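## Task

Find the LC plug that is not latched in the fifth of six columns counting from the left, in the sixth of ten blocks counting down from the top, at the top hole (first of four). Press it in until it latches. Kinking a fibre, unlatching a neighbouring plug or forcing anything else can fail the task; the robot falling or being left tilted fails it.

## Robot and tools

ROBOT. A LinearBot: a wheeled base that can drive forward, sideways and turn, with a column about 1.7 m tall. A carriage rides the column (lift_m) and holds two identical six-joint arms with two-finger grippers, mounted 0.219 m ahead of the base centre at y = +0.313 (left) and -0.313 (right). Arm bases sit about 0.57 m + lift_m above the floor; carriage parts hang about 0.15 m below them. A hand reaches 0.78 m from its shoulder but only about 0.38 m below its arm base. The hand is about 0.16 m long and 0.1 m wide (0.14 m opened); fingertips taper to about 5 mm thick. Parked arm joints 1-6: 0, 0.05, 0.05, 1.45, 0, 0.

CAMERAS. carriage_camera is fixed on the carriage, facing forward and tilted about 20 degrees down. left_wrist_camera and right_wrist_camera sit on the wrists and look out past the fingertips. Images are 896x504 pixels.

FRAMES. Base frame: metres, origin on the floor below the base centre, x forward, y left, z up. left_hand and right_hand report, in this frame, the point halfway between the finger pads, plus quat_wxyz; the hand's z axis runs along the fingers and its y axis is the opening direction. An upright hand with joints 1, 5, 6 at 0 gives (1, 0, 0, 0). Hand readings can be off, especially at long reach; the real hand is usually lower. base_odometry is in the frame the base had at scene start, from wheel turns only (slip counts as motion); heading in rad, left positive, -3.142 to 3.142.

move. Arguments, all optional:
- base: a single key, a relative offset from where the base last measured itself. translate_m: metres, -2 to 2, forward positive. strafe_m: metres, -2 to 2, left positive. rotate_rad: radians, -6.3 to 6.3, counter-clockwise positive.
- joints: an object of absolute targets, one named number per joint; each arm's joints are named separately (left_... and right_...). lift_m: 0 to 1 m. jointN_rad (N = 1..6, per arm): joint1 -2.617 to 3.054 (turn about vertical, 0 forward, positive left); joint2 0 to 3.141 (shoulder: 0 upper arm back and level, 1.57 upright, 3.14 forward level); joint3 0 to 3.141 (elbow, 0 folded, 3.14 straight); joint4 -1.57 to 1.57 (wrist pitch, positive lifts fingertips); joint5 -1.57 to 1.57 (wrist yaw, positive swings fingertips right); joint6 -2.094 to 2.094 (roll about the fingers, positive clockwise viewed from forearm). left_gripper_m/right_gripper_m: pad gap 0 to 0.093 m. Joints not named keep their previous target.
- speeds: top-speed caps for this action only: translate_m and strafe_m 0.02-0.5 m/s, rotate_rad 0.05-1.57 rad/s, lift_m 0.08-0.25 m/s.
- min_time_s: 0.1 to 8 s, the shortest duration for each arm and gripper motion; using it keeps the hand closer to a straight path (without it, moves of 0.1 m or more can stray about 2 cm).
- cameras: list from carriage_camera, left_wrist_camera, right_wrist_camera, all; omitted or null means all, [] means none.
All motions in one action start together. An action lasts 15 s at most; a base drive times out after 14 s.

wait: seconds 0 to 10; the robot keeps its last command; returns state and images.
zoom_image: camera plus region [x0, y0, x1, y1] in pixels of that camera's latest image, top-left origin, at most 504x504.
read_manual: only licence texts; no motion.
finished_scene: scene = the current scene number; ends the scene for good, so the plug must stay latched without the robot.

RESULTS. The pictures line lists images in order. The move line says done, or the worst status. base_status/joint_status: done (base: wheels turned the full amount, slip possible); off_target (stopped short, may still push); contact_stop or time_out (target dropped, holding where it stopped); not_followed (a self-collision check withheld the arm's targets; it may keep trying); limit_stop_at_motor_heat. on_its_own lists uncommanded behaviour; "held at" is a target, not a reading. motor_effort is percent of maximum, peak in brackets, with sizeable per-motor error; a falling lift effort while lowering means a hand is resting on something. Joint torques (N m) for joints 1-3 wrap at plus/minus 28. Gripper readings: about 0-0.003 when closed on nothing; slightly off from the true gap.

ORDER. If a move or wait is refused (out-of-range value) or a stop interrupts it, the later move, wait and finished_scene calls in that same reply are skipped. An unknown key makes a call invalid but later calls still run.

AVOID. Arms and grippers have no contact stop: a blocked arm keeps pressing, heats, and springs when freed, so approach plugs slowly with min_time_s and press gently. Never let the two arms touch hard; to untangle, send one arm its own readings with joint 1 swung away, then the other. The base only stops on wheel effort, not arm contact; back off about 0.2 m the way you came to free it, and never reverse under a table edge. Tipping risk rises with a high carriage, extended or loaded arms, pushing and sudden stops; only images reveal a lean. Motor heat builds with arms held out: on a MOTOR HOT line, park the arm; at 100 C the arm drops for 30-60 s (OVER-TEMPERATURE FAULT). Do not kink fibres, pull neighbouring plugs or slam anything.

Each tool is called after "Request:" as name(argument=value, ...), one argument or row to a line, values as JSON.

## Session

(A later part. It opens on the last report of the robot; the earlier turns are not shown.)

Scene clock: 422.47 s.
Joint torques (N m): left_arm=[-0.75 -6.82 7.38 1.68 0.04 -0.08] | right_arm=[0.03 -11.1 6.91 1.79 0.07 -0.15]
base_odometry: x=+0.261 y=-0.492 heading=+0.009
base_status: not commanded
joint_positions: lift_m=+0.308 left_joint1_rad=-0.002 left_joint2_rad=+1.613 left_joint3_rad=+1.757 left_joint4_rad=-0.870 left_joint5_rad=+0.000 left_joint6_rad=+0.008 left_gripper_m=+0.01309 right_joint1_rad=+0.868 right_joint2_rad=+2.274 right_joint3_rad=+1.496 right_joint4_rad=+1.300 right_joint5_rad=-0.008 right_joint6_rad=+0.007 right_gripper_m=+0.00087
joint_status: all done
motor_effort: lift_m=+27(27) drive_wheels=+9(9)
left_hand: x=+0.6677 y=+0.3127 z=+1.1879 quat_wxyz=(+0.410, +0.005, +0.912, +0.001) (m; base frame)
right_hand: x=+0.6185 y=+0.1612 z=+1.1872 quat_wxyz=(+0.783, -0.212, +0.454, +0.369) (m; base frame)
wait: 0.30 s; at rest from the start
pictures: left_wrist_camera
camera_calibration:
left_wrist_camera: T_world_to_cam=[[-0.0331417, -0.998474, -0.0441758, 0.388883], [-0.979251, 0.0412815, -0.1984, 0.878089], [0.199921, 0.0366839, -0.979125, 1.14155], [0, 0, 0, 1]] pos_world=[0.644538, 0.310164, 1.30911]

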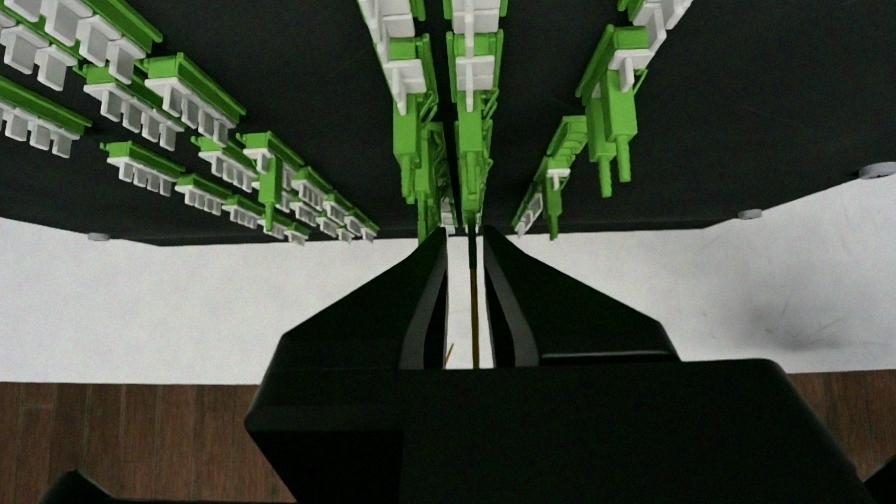

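Request:
move(
  joints={"left_joint1_rad": -0.0135},
  min_time_s=0.5,
  cameras=["left_wrist_camera"],
)

Request:
zoom_image(
  camera="left_wrist_camera",
  region=[410, 150, 520, 260],
)

Scene clock: 429.90 s.
Joint torques (N m): left_arm=[-0.59 -6.84 7.39 1.7 0.04 -0.08] | right_arm=[0.05 -11.14 6.91 1.79 0.08 -0.14]
move: done
base_odometry: x=+0.261 y=-0.492 heading=+0.009
base_status: not commanded
joint_positions: lift_m=+0.308 left_joint1_rad=-0.005 left_joint2_rad=+1.613 left_joint3_rad=+1.757 left_joint4_rad=-0.870 left_joint5_rad=+0.000 left_joint6_rad=+0.008 left_gripper_m=+0.01309 right_joint1_rad=+0.868 right_joint2_rad=+2.274 right_joint3_rad=+1.496 right_joint4_rad=+1.300 right_joint5_rad=-0.008 right_joint6_rad=+0.007 right_gripper_m=+0.00087
joint_status: all done
motor_effort: lift_m=+27(27) drive_wheels=+9(9)
left_hand: x=+0.6677 y=+0.3113 z=+1.1879 quat_wxyz=(+0.410, +0.006, +0.912, +0.001) (m; base frame)
right_hand: x=+0.6185 y=+0.1612 z=+1.1872 quat_wxyz=(+0.783, -0.212, +0.454, +0.369) (m; base frame)
pictures: left_wrist_camera
camera_calibration:
left_wrist_camera: T_world_to_cam=[[-0.0362006, -0.998367, -0.044189, 0.389543], [-0.97911, 0.0442861, -0.198452, 0.877186], [0.200085, 0.0360818, -0.979114, 1.14166], [0, 0, 0, 1]] pos_world=[0.644532, 0.308866, 1.30911]

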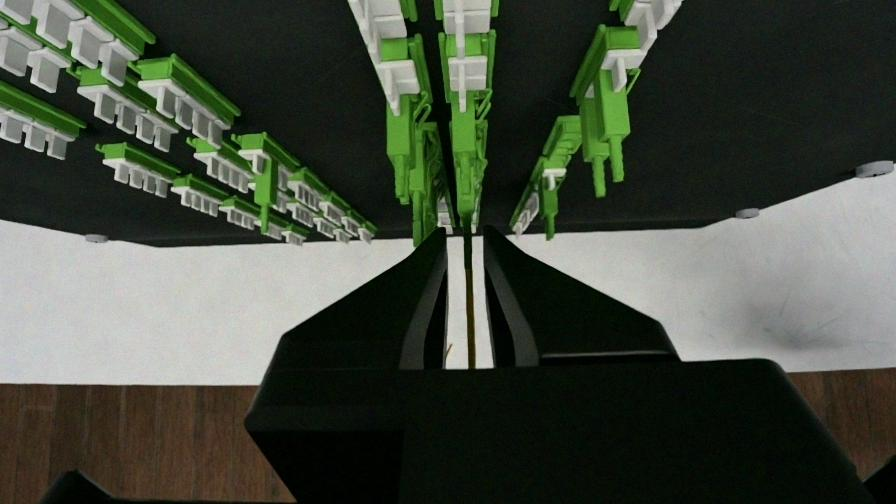

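Scaled by 4.582 from the camera's 896x504 image, which has a finer 1280x720 frame.

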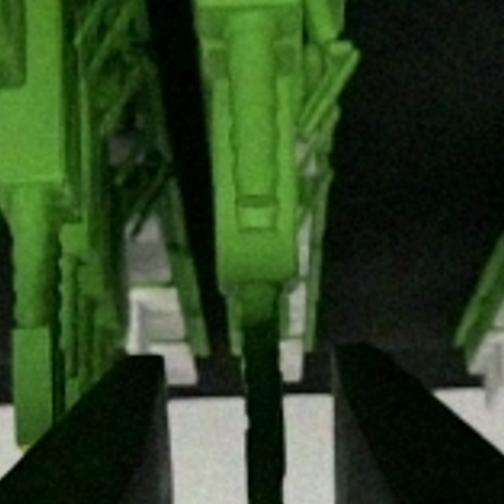

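Request:
wait(
  seconds=0.3,
  cameras=["left_wrist_camera","right_wrist_camera"],
)

Request:
zoom_image(
  camera="left_wrist_camera",
  region=[430, 170, 500, 260],
)

Request:
zoom_image(
  camera="right_wrist_camera",
  region=[340, 230, 410, 275],
)

Scene clock: 435.73 s.
Joint torques (N m): left_arm=[-0.64 -6.87 7.3 1.72 0.04 -0.09] | right_arm=[0.05 -11.12 6.93 1.78 0.07 -0.14]
base_odometry: x=+0.261 y=-0.492 heading=+0.009
base_status: not commanded
joint_positions: lift_m=+0.308 left_joint1_rad=-0.005 left_joint2_rad=+1.613 left_joint3_rad=+1.757 left_joint4_rad=-0.870 left_joint5_rad=+0.000 left_joint6_rad=+0.008 left_gripper_m=+0.01309 right_joint1_rad=+0.868 right_joint2_rad=+2.274 right_joint3_rad=+1.496 right_joint4_rad=+1.300 right_joint5_rad=-0.008 right_joint6_rad=+0.007 right_gripper_m=+0.00087
joint_status: all done
motor_effort: lift_m=+27(27) drive_wheels=+9(9)
left_hand: x=+0.6677 y=+0.3113 z=+1.1879 quat_wxyz=(+0.410, +0.006, +0.912, +0.001) (m; base frame)
right_hand: x=+0.6185 y=+0.1612 z=+1.1872 quat_wxyz=(+0.783, -0.212, +0.454, +0.369) (m; base frame)
wait: 0.30 s; at rest from the start
pictures: left_wrist_camera, right_wrist_camera
camera_calibration:
left_wrist_camera: T_world_to_cam=[[-0.0362006, -0.998367, -0.044189, 0.389543], [-0.97911, 0.0442861, -0.198452, 0.877186], [0.200085, 0.0360818, -0.979114, 1.14166], [0, 0, 0, 1]] pos_world=[0.644532, 0.308866, 1.30911]
right_wrist_camera: T_world_to_cam=[[0.763989, -0.644783, -0.0239945, -0.342942], [-0.102505, -0.0845726, -0.991131, 1.25538], [0.637035, 0.759672, -0.130706, -0.237828], [0, 0, 0, 1]] pos_world=[0.542191, 0.0657192, 1.20493]

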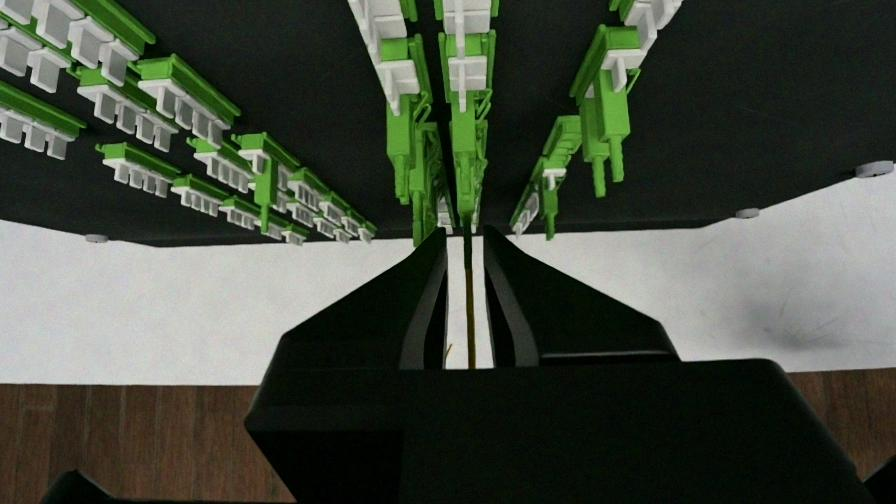

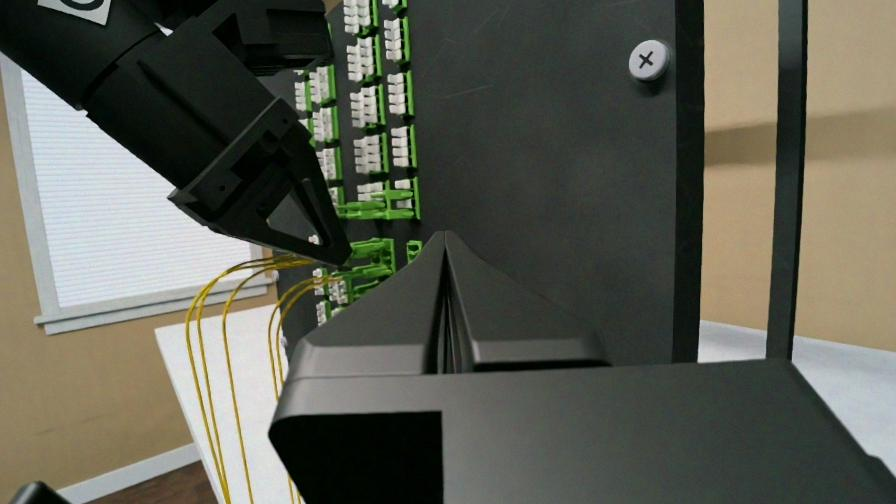

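Scaled by 5.600 from the camera's 896x504 image, which has a finer 1280x720 frame.

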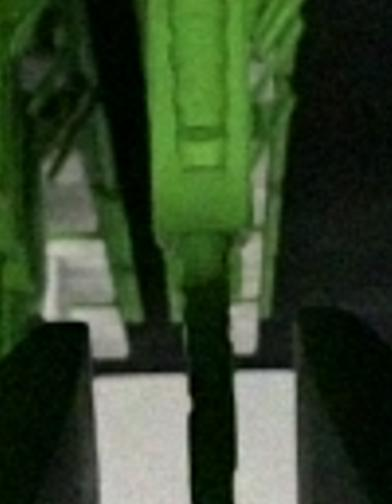

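Scaled by 7.200 from the camera's 896x504 image, which has a finer 1280x720 frame.

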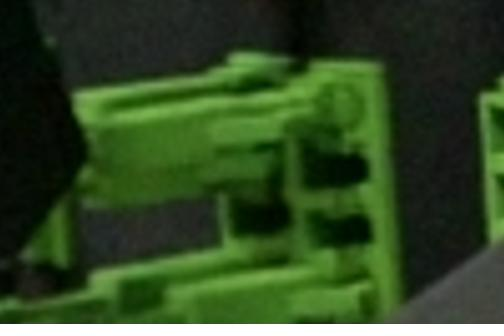

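Request:
move(
  joints={"left_joint1_rad": -0.015},
  min_time_s=0.5,
  cameras=[],
)

Request:
wait(
  seconds=0.3,
  cameras=["left_wrist_camera"],
)

Request:
zoom_image(
  camera="left_wrist_camera",
  region=[430, 170, 500, 260],
)

Scene clock: 446.67 s.
Joint torques (N m): left_arm=[-0.81 -6.82 7.43 1.7 0.06 -0.09] | right_arm=[0.05 -11.14 6.91 1.79 0.07 -0.14]
move: done
base_odometry: x=+0.261 y=-0.492 heading=+0.009
base_status: not commanded
joint_positions: lift_m=+0.308 left_joint1_rad=-0.005 left_joint2_rad=+1.613 left_joint3_rad=+1.757 left_joint4_rad=-0.870 left_joint5_rad=+0.000 left_joint6_rad=+0.008 left_gripper_m=+0.01309 right_joint1_rad=+0.868 right_joint2_rad=+2.274 right_joint3_rad=+1.496 right_joint4_rad=+1.300 right_joint5_rad=-0.008 right_joint6_rad=+0.007 right_gripper_m=+0.00087
joint_status: all done
motor_effort: lift_m=+27(27) drive_wheels=+9(9)
left_hand: x=+0.6677 y=+0.3113 z=+1.1879 quat_wxyz=(+0.410, +0.006, +0.912, +0.001) (m; base frame)
right_hand: x=+0.6185 y=+0.1612 z=+1.1872 quat_wxyz=(+0.783, -0.212, +0.454, +0.369) (m; base frame)
pictures: none
No camera images: "cameras" was empty.

Scene clock: 446.97 s.
Joint torques (N m): left_arm=[-0.81 -6.78 7.42 1.72 0.02 -0.08] | right_arm=[0.05 -11.12 6.94 1.79 0.08 -0.14]
base_odometry: x=+0.261 y=-0.492 heading=+0.009
base_status: not commanded
joint_positions: lift_m=+0.308 left_joint1_rad=-0.005 left_joint2_rad=+1.613 left_joint3_rad=+1.757 left_joint4_rad=-0.870 left_joint5_rad=+0.000 left_joint6_rad=+0.008 left_gripper_m=+0.01309 right_joint1_rad=+0.868 right_joint2_rad=+2.274 right_joint3_rad=+1.496 right_joint4_rad=+1.300 right_joint5_rad=-0.008 right_joint6_rad=+0.007 right_gripper_m=+0.00087
joint_status: all done
motor_effort: lift_m=+27(27) drive_wheels=+9(9)
left_hand: x=+0.6677 y=+0.3113 z=+1.1879 quat_wxyz=(+0.410, +0.006, +0.912, +0.001) (m; base frame)
right_hand: x=+0.6185 y=+0.1612 z=+1.1872 quat_wxyz=(+0.783, -0.212, +0.454, +0.369) (m; base frame)
wait: 0.30 s; at rest by 0.27 s
pictures: left_wrist_camera
camera_calibration:
left_wrist_camera: T_world_to_cam=[[-0.0362006, -0.998367, -0.044189, 0.389543], [-0.97911, 0.0442861, -0.198452, 0.877186], [0.200085, 0.0360818, -0.979114, 1.14166], [0, 0, 0, 1]] pos_world=[0.644532, 0.308866, 1.30911]

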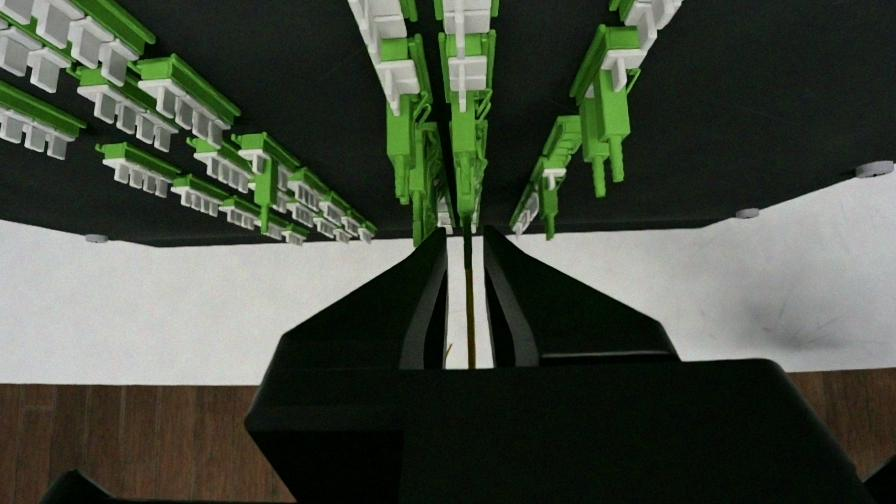

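Scaled by 5.600 from the camera's 896x504 image, which has a finer 1280x720 frame.

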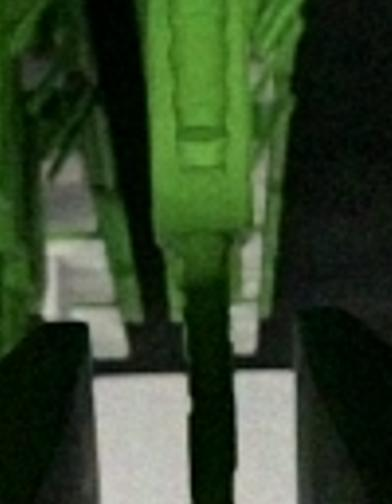

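Request:
move(
  joints={"left_joint1_rad": -0.0175},
  min_time_s=0.5,
  cameras=[],
)

Request:
wait(
  seconds=0.3,
  cameras=["left_wrist_camera"],
)

Request:
zoom_image(
  camera="left_wrist_camera",
  region=[430, 170, 500, 260],
)

Scene clock: 459.03 s.
Joint torques (N m): left_arm=[-0.65 -6.83 7.35 1.71 0.03 -0.1] | right_arm=[0.03 -11.11 6.93 1.78 0.07 -0.14]
move: done
base_odometry: x=+0.261 y=-0.492 heading=+0.009
base_status: not commanded
joint_positions: lift_m=+0.308 left_joint1_rad=-0.009 left_joint2_rad=+1.613 left_joint3_rad=+1.757 left_joint4_rad=-0.870 left_joint5_rad=+0.000 left_joint6_rad=+0.008 left_gripper_m=+0.01309 right_joint1_rad=+0.868 right_joint2_rad=+2.274 right_joint3_rad=+1.496 right_joint4_rad=+1.300 right_joint5_rad=-0.008 right_joint6_rad=+0.007 right_gripper_m=+0.00087
joint_status: all done
motor_effort: lift_m=+27(27) drive_wheels=+9(9)
left_hand: x=+0.6677 y=+0.3094 z=+1.1879 quat_wxyz=(+0.410, +0.008, +0.912, +0.000) (m; base frame)
right_hand: x=+0.6185 y=+0.1612 z=+1.1872 quat_wxyz=(+0.783, -0.212, +0.454, +0.369) (m; base frame)
pictures: none
No camera images: "cameras" was empty.

Scene clock: 459.33 s.
Joint torques (N m): left_arm=[-0.62 -6.76 7.36 1.71 0.04 -0.08] | right_arm=[0.02 -11.14 6.93 1.79 0.08 -0.14]
base_odometry: x=+0.261 y=-0.492 heading=+0.009
base_status: not commanded
joint_positions: lift_m=+0.308 left_joint1_rad=-0.009 left_joint2_rad=+1.613 left_joint3_rad=+1.757 left_joint4_rad=-0.870 left_joint5_rad=+0.000 left_joint6_rad=+0.008 left_gripper_m=+0.01309 right_joint1_rad=+0.868 right_joint2_rad=+2.274 right_joint3_rad=+1.496 right_joint4_rad=+1.300 right_joint5_rad=-0.008 right_joint6_rad=+0.007 right_gripper_m=+0.00087
joint_status: all done
motor_effort: lift_m=+27(27) drive_wheels=+9(9)
left_hand: x=+0.6677 y=+0.3094 z=+1.1879 quat_wxyz=(+0.410, +0.008, +0.912, +0.000) (m; base frame)
right_hand: x=+0.6185 y=+0.1612 z=+1.1872 quat_wxyz=(+0.783, -0.212, +0.454, +0.369) (m; base frame)
wait: 0.30 s; at rest by 0.27 s
pictures: left_wrist_camera
camera_calibration:
left_wrist_camera: T_world_to_cam=[[-0.0403736, -0.998205, -0.0442246, 0.390435], [-0.978915, 0.0483858, -0.198455, 0.875877], [0.200239, 0.0352798, -0.979112, 1.14188], [0, 0, 0, 1]] pos_world=[0.644525, 0.30707, 1.30911]

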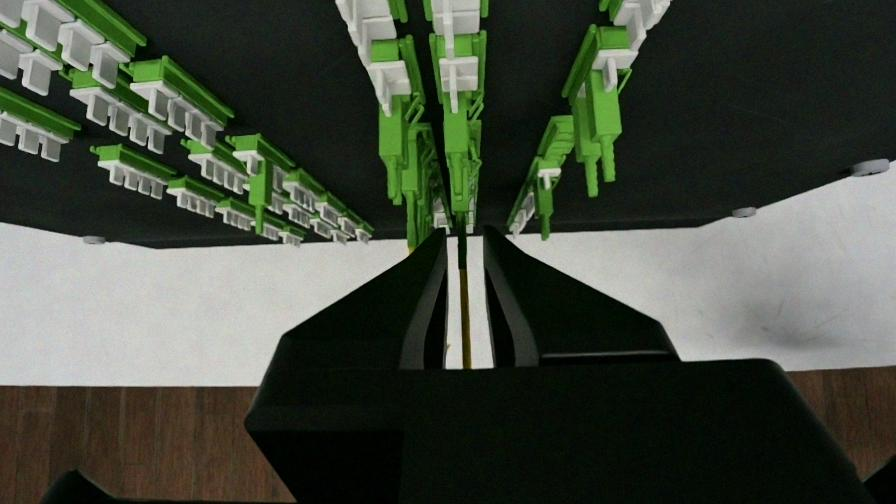

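Scaled by 5.600 from the camera's 896x504 image, which has a finer 1280x720 frame.

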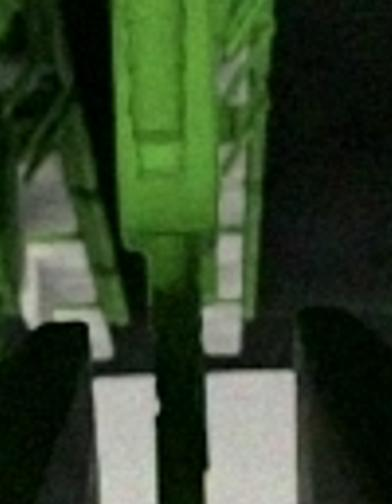

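Request:
move(
  base={"translate_m": 0.004},
  speeds={"translate_m": 0.02},
  cameras=[],
)

Request:
wait(
  seconds=0.3,
  cameras=["left_wrist_camera","right_wrist_camera"],
)

Request:
zoom_image(
  camera="left_wrist_camera",
  region=[430, 170, 500, 260],
)

Request:
zoom_image(
  camera="right_wrist_camera",
  region=[340, 230, 410, 275],
)

Scene clock: 468.30 s.
Joint torques (N m): left_arm=[-0.51 -6.76 7.36 1.7 0.05 -0.07] | right_arm=[-0.16 -11.15 6.91 1.8 0.08 -0.14]
move: done
base_odometry: x=+0.265 y=-0.492 heading=+0.010
base_status: done
joint_positions: lift_m=+0.308 left_joint1_rad=-0.010 left_joint2_rad=+1.613 left_joint3_rad=+1.757 left_joint4_rad=-0.870 left_joint5_rad=+0.000 left_joint6_rad=+0.008 left_gripper_m=+0.01309 right_joint1_rad=+0.869 right_joint2_rad=+2.274 right_joint3_rad=+1.496 right_joint4_rad=+1.300 right_joint5_rad=-0.008 right_joint6_rad=+0.007 right_gripper_m=+0.00087
joint_status: not commanded
motor_effort: lift_m=+27(27) drive_wheels=+9(15)
left_hand: x=+0.6677 y=+0.3089 z=+1.1879 quat_wxyz=(+0.410, +0.008, +0.912, +0.000) (m; base frame)
right_hand: x=+0.6183 y=+0.1613 z=+1.1872 quat_wxyz=(+0.783, -0.212, +0.454, +0.369) (m; base frame)
pictures: none
No camera images: "cameras" was empty.

Scene clock: 468.60 s.
Joint torques (N m): left_arm=[-0.59 -6.79 7.42 1.71 0.04 -0.09] | right_arm=[-0.12 -11.22 6.97 1.79 0.07 -0.14]
base_odometry: x=+0.265 y=-0.492 heading=+0.010
base_status: done
joint_positions: lift_m=+0.308 left_joint1_rad=-0.010 left_joint2_rad=+1.613 left_joint3_rad=+1.757 left_joint4_rad=-0.870 left_joint5_rad=+0.000 left_joint6_rad=+0.008 left_gripper_m=+0.01309 right_joint1_rad=+0.869 right_joint2_rad=+2.274 right_joint3_rad=+1.496 right_joint4_rad=+1.300 right_joint5_rad=-0.008 right_joint6_rad=+0.007 right_gripper_m=+0.00087
joint_status: not commanded
motor_effort: lift_m=+27(27) drive_wheels=-7(15)
left_hand: x=+0.6677 y=+0.3089 z=+1.1879 quat_wxyz=(+0.410, +0.008, +0.912, +0.000) (m; base frame)
right_hand: x=+0.6183 y=+0.1613 z=+1.1872 quat_wxyz=(+0.783, -0.212, +0.454, +0.369) (m; base frame)
wait: 0.30 s; at rest by 0.27 s
pictures: left_wrist_camera, right_wrist_camera
camera_calibration:
left_wrist_camera: T_world_to_cam=[[-0.0414878, -0.998159, -0.044246, 0.390769], [-0.97887, 0.0494808, -0.198404, 0.875463], [0.200228, 0.0350797, -0.979121, 1.14197], [0, 0, 0, 1]] pos_world=[0.644522, 0.30667, 1.30911]
right_wrist_camera: T_world_to_cam=[[0.764217, -0.644511, -0.0240344, -0.342894], [-0.102508, -0.084587, -0.991129, 1.25538], [0.63676, 0.759902, -0.13071, -0.237702], [0, 0, 0, 1]] pos_world=[0.542092, 0.06582, 1.20493]

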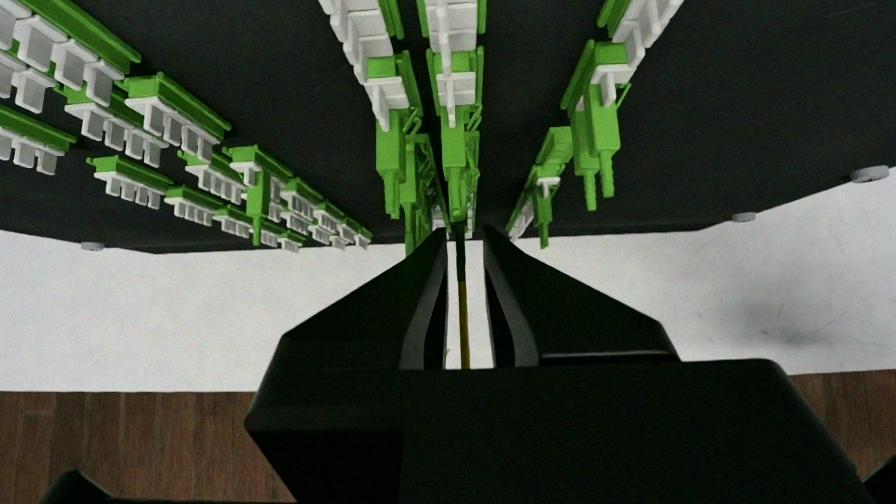

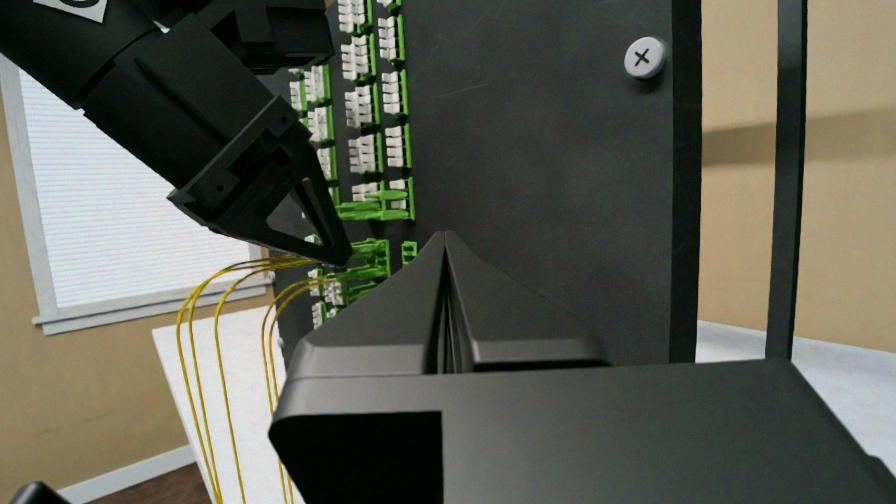

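Scaled by 5.600 from the camera's 896x504 image, which has a finer 1280x720 frame.

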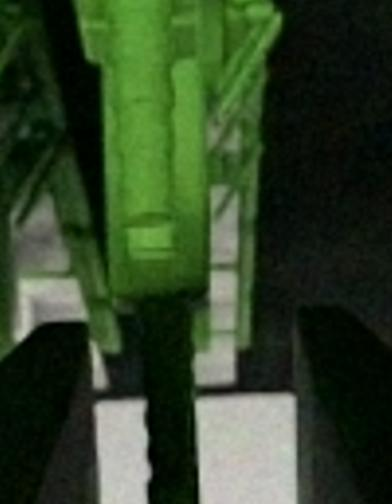

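Scaled by 7.200 from the camera's 896x504 image, which has a finer 1280x720 frame.

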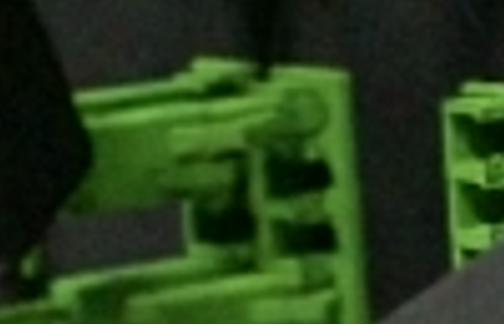

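Request:
move(
  joints={"left_joint5_rad": -0.012},
  min_time_s=0.5,
  cameras=[],
)

Request:
wait(
  seconds=0.3,
  cameras=["left_wrist_camera"],
)

Request:
zoom_image(
  camera="left_wrist_camera",
  region=[430, 170, 500, 260],
)

Scene clock: 480.80 s.
Joint torques (N m): left_arm=[-0.49 -6.8 7.35 1.69 -0.1 -0.06] | right_arm=[0.01 -11.15 6.93 1.79 0.07 -0.14]
move: done
base_odometry: x=+0.265 y=-0.492 heading=+0.010
base_status: not commanded
joint_positions: lift_m=+0.308 left_joint1_rad=-0.010 left_joint2_rad=+1.613 left_joint3_rad=+1.757 left_joint4_rad=-0.870 left_joint5_rad=-0.002 left_joint6_rad=+0.008 left_gripper_m=+0.01309 right_joint1_rad=+0.869 right_joint2_rad=+2.274 right_joint3_rad=+1.496 right_joint4_rad=+1.300 right_joint5_rad=-0.008 right_joint6_rad=+0.007 right_gripper_m=+0.00087
joint_status: all done
motor_effort: lift_m=+27(27) drive_wheels=+9(9)
left_hand: x=+0.6677 y=+0.3092 z=+1.1879 quat_wxyz=(+0.410, +0.008, +0.912, +0.000) (m; base frame)
right_hand: x=+0.6183 y=+0.1613 z=+1.1872 quat_wxyz=(+0.783, -0.212, +0.454, +0.369) (m; base frame)
pictures: none
No camera images: "cameras" was empty.

Scene clock: 481.10 s.
Joint torques (N m): left_arm=[-0.51 -6.87 7.36 1.68 -0.1 -0.09] | right_arm=[0.02 -11.12 6.91 1.79 0.07 -0.14]
base_odometry: x=+0.265 y=-0.492 heading=+0.010
base_status: not commanded
joint_positions: lift_m=+0.308 left_joint1_rad=-0.010 left_joint2_rad=+1.613 left_joint3_rad=+1.757 left_joint4_rad=-0.870 left_joint5_rad=-0.002 left_joint6_rad=+0.008 left_gripper_m=+0.01309 right_joint1_rad=+0.869 right_joint2_rad=+2.274 right_joint3_rad=+1.496 right_joint4_rad=+1.300 right_joint5_rad=-0.008 right_joint6_rad=+0.007 right_gripper_m=+0.00087
joint_status: all done
motor_effort: lift_m=+27(27) drive_wheels=+9(9)
left_hand: x=+0.6677 y=+0.3092 z=+1.1879 quat_wxyz=(+0.410, +0.008, +0.912, +0.000) (m; base frame)
right_hand: x=+0.6183 y=+0.1613 z=+1.1872 quat_wxyz=(+0.783, -0.212, +0.454, +0.369) (m; base frame)
wait: 0.30 s; at rest by 0.27 s
pictures: left_wrist_camera
camera_calibration:
left_wrist_camera: T_world_to_cam=[[-0.0403695, -0.99816, -0.045241, 0.39145], [-0.978917, 0.0485835, -0.198396, 0.875755], [0.200229, 0.036278, -0.979077, 1.14154], [0, 0, 0, 1]] pos_world=[0.644525, 0.30677, 1.30911]

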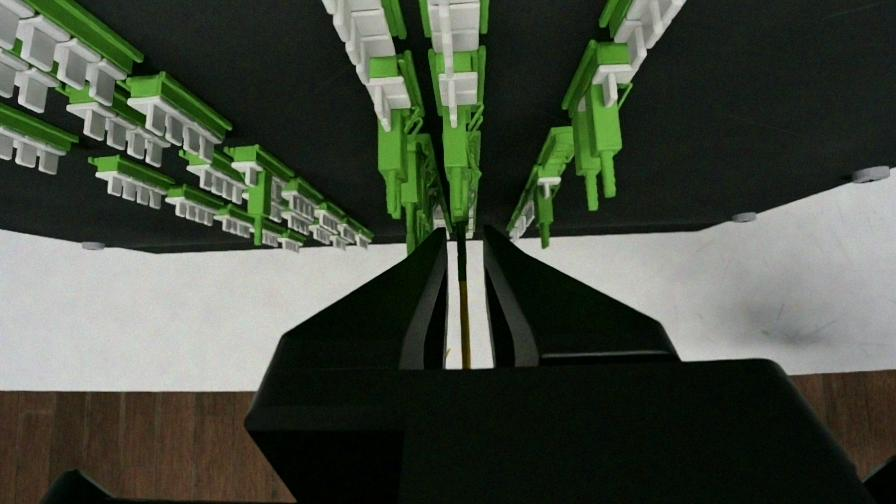

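Scaled by 5.600 from the camera's 896x504 image, which has a finer 1280x720 frame.

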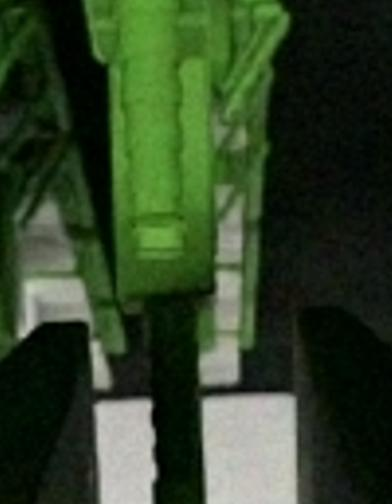

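Request:
move(
  joints={"left_joint5_rad": -0.02},
  min_time_s=0.5,
  cameras=[],
)

Request:
wait(
  seconds=0.3,
  cameras=["left_wrist_camera"],
)

Request:
zoom_image(
  camera="left_wrist_camera",
  region=[430, 170, 500, 260],
)

Scene clock: 487.50 s.
Joint torques (N m): left_arm=[-0.49 -6.82 7.34 1.7 -0.09 -0.08] | right_arm=[0.02 -11.12 6.93 1.79 0.07 -0.14]
move: done
base_odometry: x=+0.265 y=-0.492 heading=+0.010
base_status: not commanded
joint_positions: lift_m=+0.308 left_joint1_rad=-0.010 left_joint2_rad=+1.613 left_joint3_rad=+1.757 left_joint4_rad=-0.870 left_joint5_rad=-0.009 left_joint6_rad=+0.008 left_gripper_m=+0.01309 right_joint1_rad=+0.869 right_joint2_rad=+2.274 right_joint3_rad=+1.496 right_joint4_rad=+1.300 right_joint5_rad=-0.008 right_joint6_rad=+0.007 right_gripper_m=+0.00087
joint_status: all done
motor_effort: lift_m=+27(27) drive_wheels=+9(9)
left_hand: x=+0.6677 y=+0.3105 z=+1.1879 quat_wxyz=(+0.410, +0.007, +0.912, +0.004) (m; base frame)
right_hand: x=+0.6183 y=+0.1613 z=+1.1872 quat_wxyz=(+0.783, -0.212, +0.454, +0.369) (m; base frame)
pictures: none
No camera images: "cameras" was empty.

Scene clock: 487.80 s.
Joint torques (N m): left_arm=[-0.61 -6.86 7.39 1.71 -0.11 -0.07] | right_arm=[0.03 -11.14 6.94 1.79 0.07 -0.13]
base_odometry: x=+0.265 y=-0.492 heading=+0.010
base_status: not commanded
joint_positions: lift_m=+0.308 left_joint1_rad=-0.010 left_joint2_rad=+1.613 left_joint3_rad=+1.757 left_joint4_rad=-0.870 left_joint5_rad=-0.010 left_joint6_rad=+0.008 left_gripper_m=+0.01309 right_joint1_rad=+0.869 right_joint2_rad=+2.274 right_joint3_rad=+1.496 right_joint4_rad=+1.300 right_joint5_rad=-0.008 right_joint6_rad=+0.007 right_gripper_m=+0.00087
joint_status: all done
motor_effort: lift_m=+27(27) drive_wheels=+9(9)
left_hand: x=+0.6677 y=+0.3105 z=+1.1879 quat_wxyz=(+0.410, +0.006, +0.912, +0.004) (m; base frame)
right_hand: x=+0.6183 y=+0.1613 z=+1.1872 quat_wxyz=(+0.783, -0.212, +0.454, +0.369) (m; base frame)
wait: 0.30 s; at rest by 0.27 s
pictures: left_wrist_camera
camera_calibration:
left_wrist_camera: T_world_to_cam=[[-0.0343042, -0.998133, -0.0505338, 0.395058], [-0.979195, 0.0436861, -0.198165, 0.877116], [0.200002, 0.0426846, -0.978865, 1.13941], [0, 0, 0, 1]] pos_world=[0.644536, 0.307367, 1.3091]

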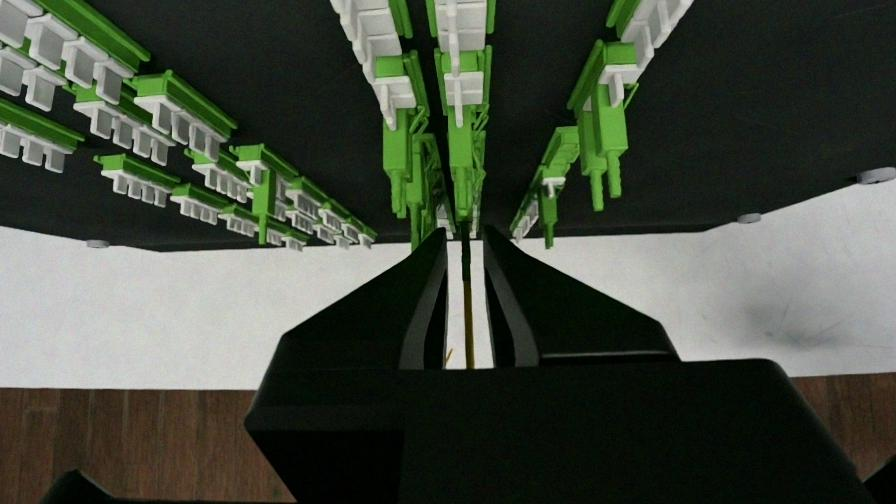

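Scaled by 5.600 from the camera's 896x504 image, which has a finer 1280x720 frame.

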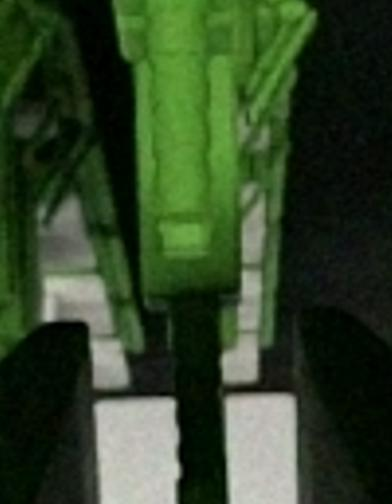

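Request:
move(
  joints={"left_gripper_m": 0.0075},
  min_time_s=0.5,
  cameras=[],
)

Request:
wait(
  seconds=0.3,
  cameras=["left_wrist_camera","right_wrist_camera"],
)

Request:
zoom_image(
  camera="left_wrist_camera",
  region=[430, 170, 500, 260],
)

Request:
zoom_image(
  camera="right_wrist_camera",
  region=[340, 230, 410, 275],
)

Scene clock: 493.87 s.
Joint torques (N m): left_arm=[-0.5 -6.89 7.35 1.71 -0.11 -0.08] | right_arm=[0.01 -11.12 6.91 1.78 0.07 -0.14]
move: done
base_odometry: x=+0.265 y=-0.492 heading=+0.010
base_status: not commanded
joint_positions: lift_m=+0.308 left_joint1_rad=-0.010 left_joint2_rad=+1.613 left_joint3_rad=+1.757 left_joint4_rad=-0.870 left_joint5_rad=-0.010 left_joint6_rad=+0.008 left_gripper_m=+0.00758 right_joint1_rad=+0.869 right_joint2_rad=+2.274 right_joint3_rad=+1.496 right_joint4_rad=+1.300 right_joint5_rad=-0.008 right_joint6_rad=+0.007 right_gripper_m=+0.00087
joint_status: all done
motor_effort: lift_m=+27(27) drive_wheels=+9(9)
left_hand: x=+0.6677 y=+0.3107 z=+1.1879 quat_wxyz=(+0.410, +0.006, +0.912, +0.004) (m; base frame)
right_hand: x=+0.6183 y=+0.1613 z=+1.1872 quat_wxyz=(+0.783, -0.212, +0.454, +0.369) (m; base frame)
pictures: none
No camera images: "cameras" was empty.

Scene clock: 494.17 s.
Joint torques (N m): left_arm=[-0.55 -6.87 7.39 1.72 -0.08 -0.07] | right_arm=[0.01 -11.12 6.91 1.79 0.07 -0.14]
base_odometry: x=+0.265 y=-0.492 heading=+0.010
base_status: not commanded
joint_positions: lift_m=+0.308 left_joint1_rad=-0.010 left_joint2_rad=+1.613 left_joint3_rad=+1.757 left_joint4_rad=-0.870 left_joint5_rad=-0.010 left_joint6_rad=+0.008 left_gripper_m=+0.00758 right_joint1_rad=+0.869 right_joint2_rad=+2.274 right_joint3_rad=+1.496 right_joint4_rad=+1.300 right_joint5_rad=-0.008 right_joint6_rad=+0.007 right_gripper_m=+0.00087
joint_status: all done
motor_effort: lift_m=+27(27) drive_wheels=+9(9)
left_hand: x=+0.6677 y=+0.3107 z=+1.1879 quat_wxyz=(+0.410, +0.006, +0.912, +0.004) (m; base frame)
right_hand: x=+0.6183 y=+0.1613 z=+1.1872 quat_wxyz=(+0.783, -0.212, +0.454, +0.369) (m; base frame)
wait: 0.30 s; at rest by 0.27 s
pictures: left_wrist_camera, right_wrist_camera
camera_calibration:
left_wrist_camera: T_world_to_cam=[[-0.0338001, -0.998124, -0.0510423, 0.395396], [-0.979212, 0.0432934, -0.198163, 0.877247], [0.200001, 0.0432833, -0.978839, 1.13919], [0, 0, 0, 1]] pos_world=[0.644537, 0.307367, 1.3091]
right_wrist_camera: T_world_to_cam=[[0.764217, -0.644511, -0.0240344, -0.342894], [-0.102508, -0.084587, -0.991129, 1.25538], [0.63676, 0.759902, -0.13071, -0.237702], [0, 0, 0, 1]] pos_world=[0.542092, 0.06582, 1.20493]

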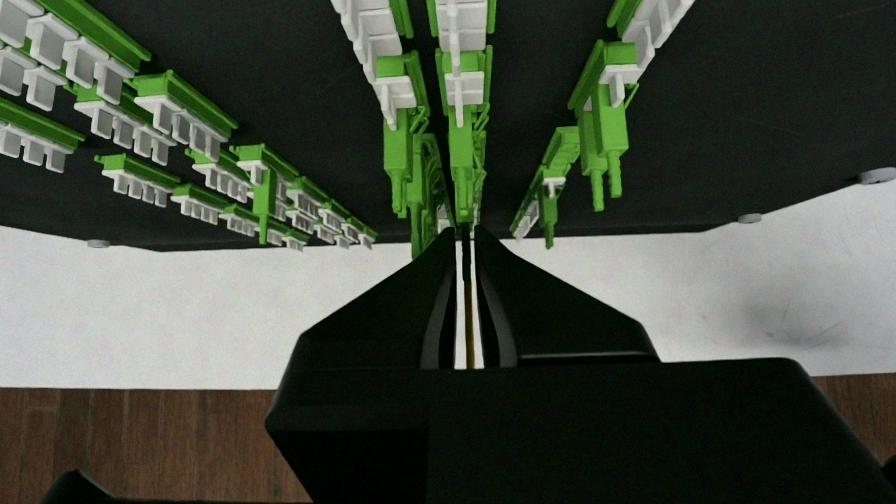

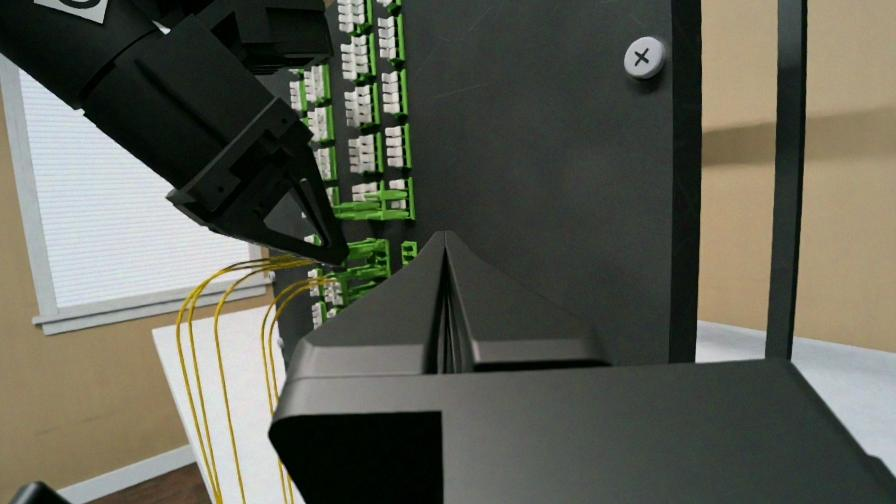

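Scaled by 5.600 from the camera's 896x504 image, which has a finer 1280x720 frame.

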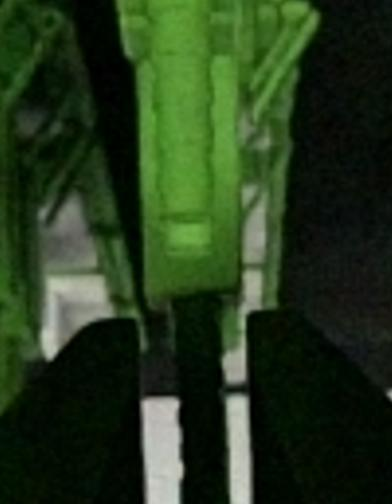

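Scaled by 7.200 from the camera's 896x504 image, which has a finer 1280x720 frame.

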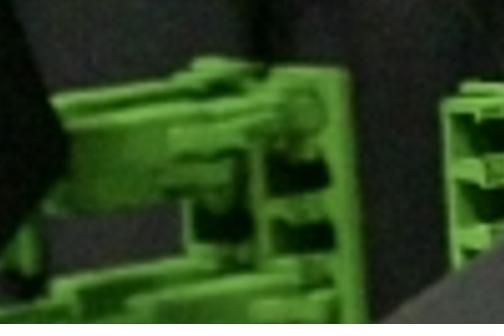

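Request:
move(
  joints={"left_gripper_m": 0.0062, "lift_m": 0.310},
  min_time_s=0.5,
  cameras=[],
)

Request:
wait(
  seconds=0.3,
  cameras=["left_wrist_camera","right_wrist_camera"],
)

Request:
zoom_image(
  camera="left_wrist_camera",
  region=[430, 170, 500, 260],
)

Request:
zoom_image(
  camera="right_wrist_camera",
  region=[340, 230, 410, 275],
)

Scene clock: 503.13 s.
Joint torques (N m): left_arm=[-0.54 -6.87 7.38 1.71 -0.11 -0.09] | right_arm=[-0.01 -11.11 6.9 1.76 0.07 -0.13]
move: done
base_odometry: x=+0.265 y=-0.492 heading=+0.010
base_status: not commanded
joint_positions: lift_m=+0.310 left_joint1_rad=-0.010 left_joint2_rad=+1.613 left_joint3_rad=+1.757 left_joint4_rad=-0.869 left_joint5_rad=-0.011 left_joint6_rad=+0.008 left_gripper_m=+0.00629 right_joint1_rad=+0.869 right_joint2_rad=+2.274 right_joint3_rad=+1.496 right_joint4_rad=+1.301 right_joint5_rad=-0.008 right_joint6_rad=+0.007 right_gripper_m=+0.00087
joint_status: all done
motor_effort: lift_m=+27(30) drive_wheels=-7(9)
left_hand: x=+0.6678 y=+0.3107 z=+1.1901 quat_wxyz=(+0.411, +0.006, +0.912, +0.005) (m; base frame)
right_hand: x=+0.6182 y=+0.1612 z=+1.1896 quat_wxyz=(+0.783, -0.212, +0.453, +0.369) (m; base frame)
pictures: none
No camera images: "cameras" was empty.

Scene clock: 503.43 s.
Joint torques (N m): left_arm=[-0.44 -6.87 7.38 1.69 -0.09 -0.09] | right_arm=[0.05 -11.18 6.95 1.79 0.07 -0.14]
base_odometry: x=+0.265 y=-0.492 heading=+0.010
base_status: not commanded
joint_positions: lift_m=+0.310 left_joint1_rad=-0.010 left_joint2_rad=+1.613 left_joint3_rad=+1.757 left_joint4_rad=-0.869 left_joint5_rad=-0.011 left_joint6_rad=+0.008 left_gripper_m=+0.00629 right_joint1_rad=+0.869 right_joint2_rad=+2.274 right_joint3_rad=+1.496 right_joint4_rad=+1.301 right_joint5_rad=-0.008 right_joint6_rad=+0.007 right_gripper_m=+0.00087
joint_status: all done
motor_effort: lift_m=+27(30) drive_wheels=+9(9)
left_hand: x=+0.6678 y=+0.3107 z=+1.1901 quat_wxyz=(+0.411, +0.006, +0.912, +0.005) (m; base frame)
right_hand: x=+0.6182 y=+0.1612 z=+1.1896 quat_wxyz=(+0.783, -0.212, +0.453, +0.369) (m; base frame)
wait: 0.30 s; at rest by 0.27 s
pictures: left_wrist_camera, right_wrist_camera
camera_calibration:
left_wrist_camera: T_world_to_cam=[[-0.0335002, -0.99812, -0.0513219, 0.395774], [-0.979077, 0.0430869, -0.198875, 0.878569], [0.200713, 0.0435857, -0.97868, 1.14048], [0, 0, 0, 1]] pos_world=[0.644537, 0.307467, 1.3112]
right_wrist_camera: T_world_to_cam=[[0.764238, -0.644488, -0.0239771, -0.342899], [-0.101502, -0.0834815, -0.991326, 1.25715], [0.636897, 0.760043, -0.129217, -0.23902], [0, 0, 0, 1]] pos_world=[0.541891, 0.0656196, 1.20714]

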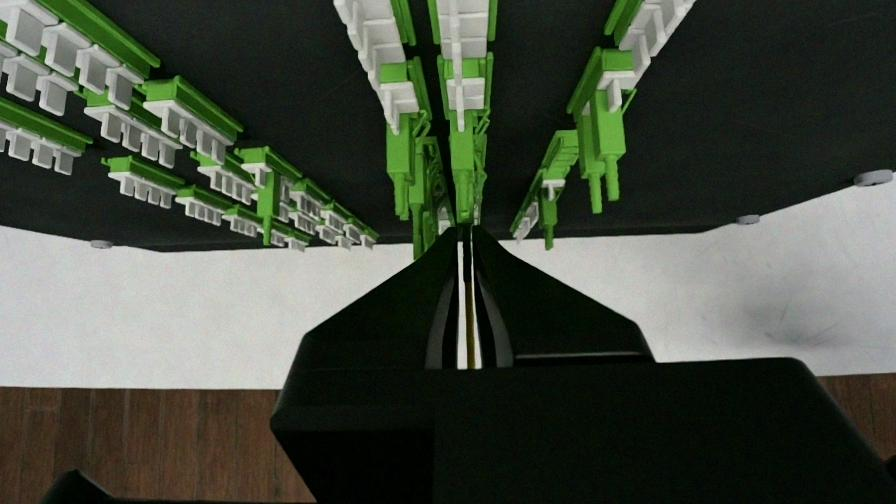

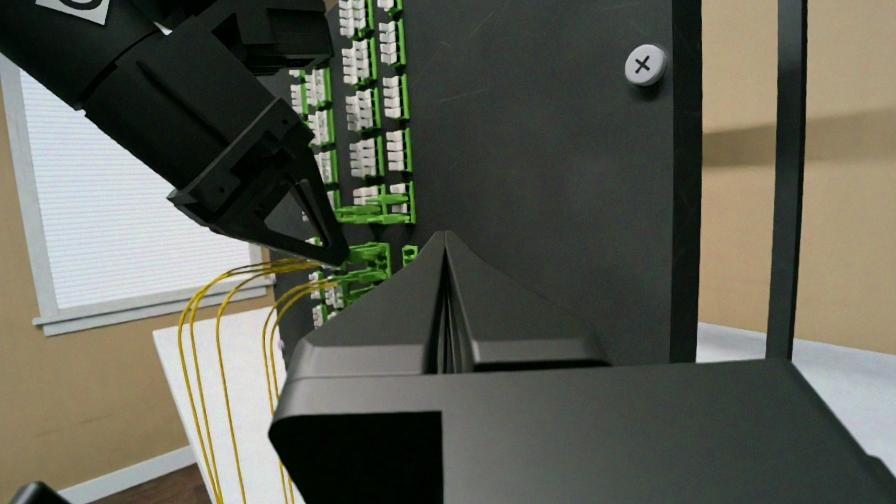

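Scaled by 5.600 from the camera's 896x504 image, which has a finer 1280x720 frame.

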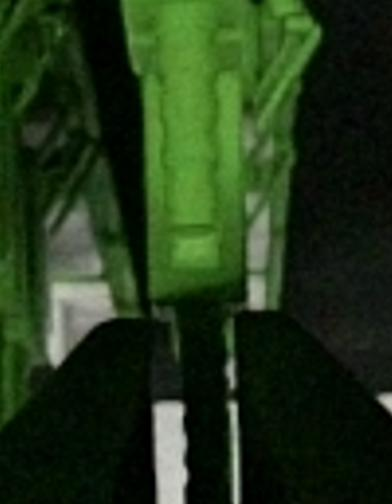

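Scaled by 7.200 from the camera's 896x504 image, which has a finer 1280x720 frame.

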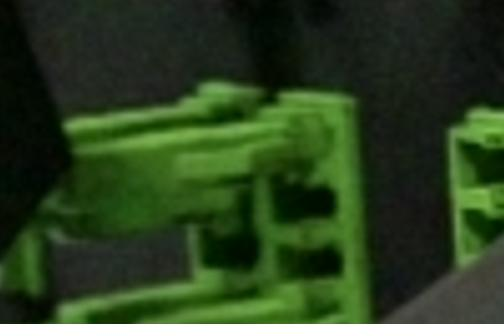

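Request:
move(
  base={"translate_m": 0.003},
  speeds={"translate_m": 0.02},
  cameras=[],
)

Request:
wait(
  seconds=0.3,
  cameras=["left_wrist_camera","right_wrist_camera"],
)

Request:
zoom_image(
  camera="left_wrist_camera",
  region=[430, 170, 500, 260],
)

Request:
zoom_image(
  camera="right_wrist_camera",
  region=[340, 230, 410, 275],
)

Scene clock: 512.23 s.
Joint torques (N m): left_arm=[-0.59 -6.91 7.35 1.69 -0.08 -0.09] | right_arm=[0.24 -11.12 6.94 1.8 0.09 -0.14]
move: done
base_odometry: x=+0.268 y=-0.491 heading=+0.011
base_status: done
joint_positions: lift_m=+0.310 left_joint1_rad=-0.010 left_joint2_rad=+1.613 left_joint3_rad=+1.757 left_joint4_rad=-0.870 left_joint5_rad=-0.011 left_joint6_rad=+0.008 left_gripper_m=+0.00629 right_joint1_rad=+0.869 right_joint2_rad=+2.274 right_joint3_rad=+1.496 right_joint4_rad=+1.301 right_joint5_rad=-0.008 right_joint6_rad=+0.007 right_gripper_m=+0.00087
joint_status: not commanded
motor_effort: lift_m=+27(27) drive_wheels=+8(16)
left_hand: x=+0.6677 y=+0.3107 z=+1.1899 quat_wxyz=(+0.410, +0.006, +0.912, +0.005) (m; base frame)
right_hand: x=+0.6182 y=+0.1612 z=+1.1896 quat_wxyz=(+0.783, -0.212, +0.453, +0.369) (m; base frame)
pictures: none
No camera images: "cameras" was empty.

Scene clock: 512.53 s.
Joint torques (N m): left_arm=[-0.55 -6.87 7.3 1.71 -0.1 -0.08] | right_arm=[-0.06 -11.14 6.93 1.81 0.07 -0.14]
base_odometry: x=+0.268 y=-0.491 heading=+0.011
base_status: done
joint_positions: lift_m=+0.310 left_joint1_rad=-0.010 left_joint2_rad=+1.613 left_joint3_rad=+1.757 left_joint4_rad=-0.870 left_joint5_rad=-0.011 left_joint6_rad=+0.008 left_gripper_m=+0.00629 right_joint1_rad=+0.869 right_joint2_rad=+2.274 right_joint3_rad=+1.496 right_joint4_rad=+1.301 right_joint5_rad=-0.008 right_joint6_rad=+0.007 right_gripper_m=+0.00087
joint_status: not commanded
motor_effort: lift_m=+27(27) drive_wheels=-6(16)
left_hand: x=+0.6677 y=+0.3108 z=+1.1899 quat_wxyz=(+0.410, +0.006, +0.912, +0.005) (m; base frame)
right_hand: x=+0.6182 y=+0.1612 z=+1.1896 quat_wxyz=(+0.783, -0.212, +0.453, +0.369) (m; base frame)
wait: 0.30 s; at rest by 0.27 s
pictures: left_wrist_camera, right_wrist_camera
camera_calibration:
left_wrist_camera: T_world_to_cam=[[-0.0331888, -0.99812, -0.0515291, 0.39584], [-0.979233, 0.0427915, -0.198169, 0.877815], [0.200002, 0.043882, -0.978812, 1.14092], [0, 0, 0, 1]] pos_world=[0.644538, 0.307467, 1.3111]
right_wrist_camera: T_world_to_cam=[[0.764238, -0.644488, -0.0239771, -0.342899], [-0.101502, -0.0834815, -0.991326, 1.25715], [0.636897, 0.760043, -0.129217, -0.23902], [0, 0, 0, 1]] pos_world=[0.541891, 0.0656196, 1.20714]

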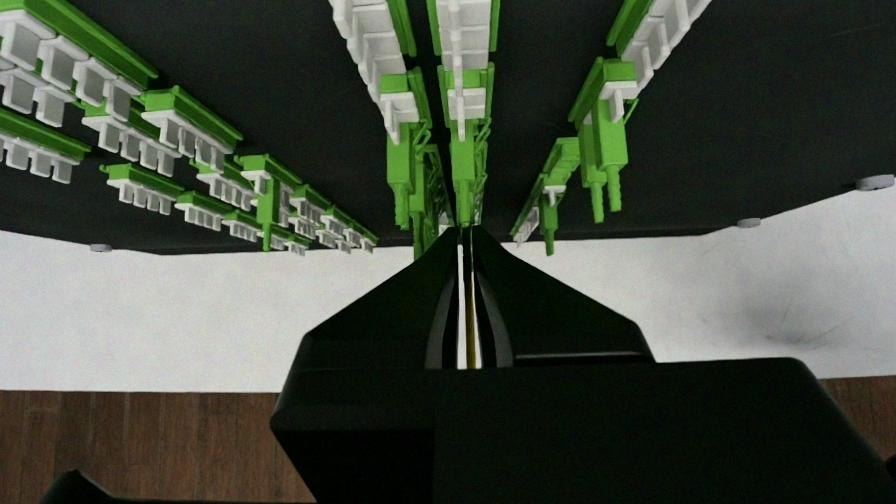

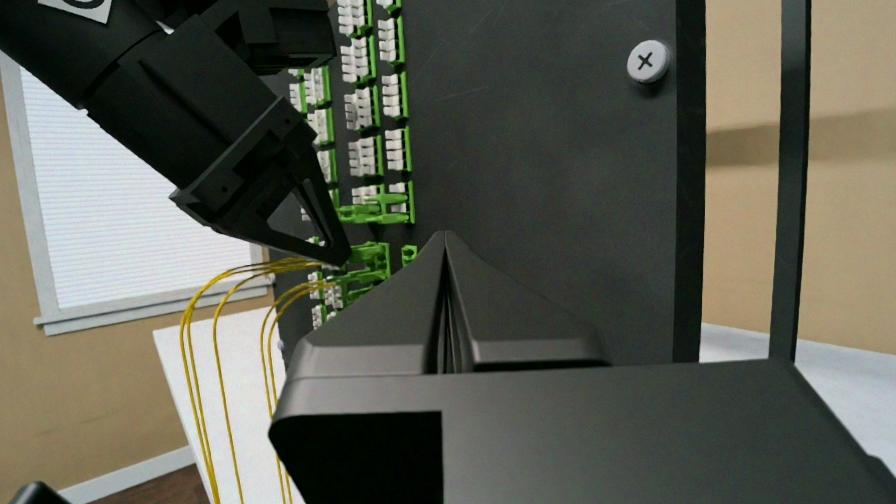

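Scaled by 5.600 from the camera's 896x504 image, which has a finer 1280x720 frame.

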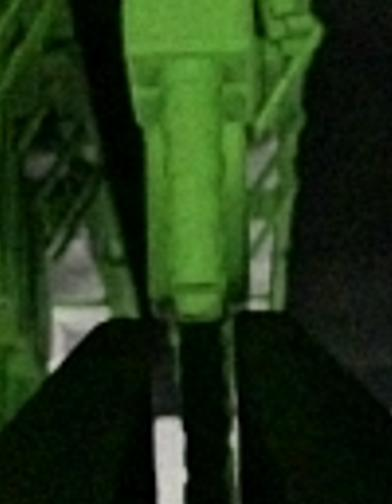

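Scaled by 7.200 from the camera's 896x504 image, which has a finer 1280x720 frame.

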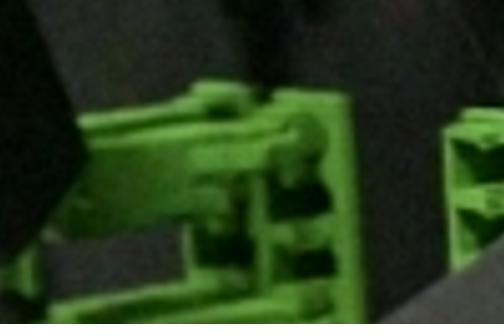

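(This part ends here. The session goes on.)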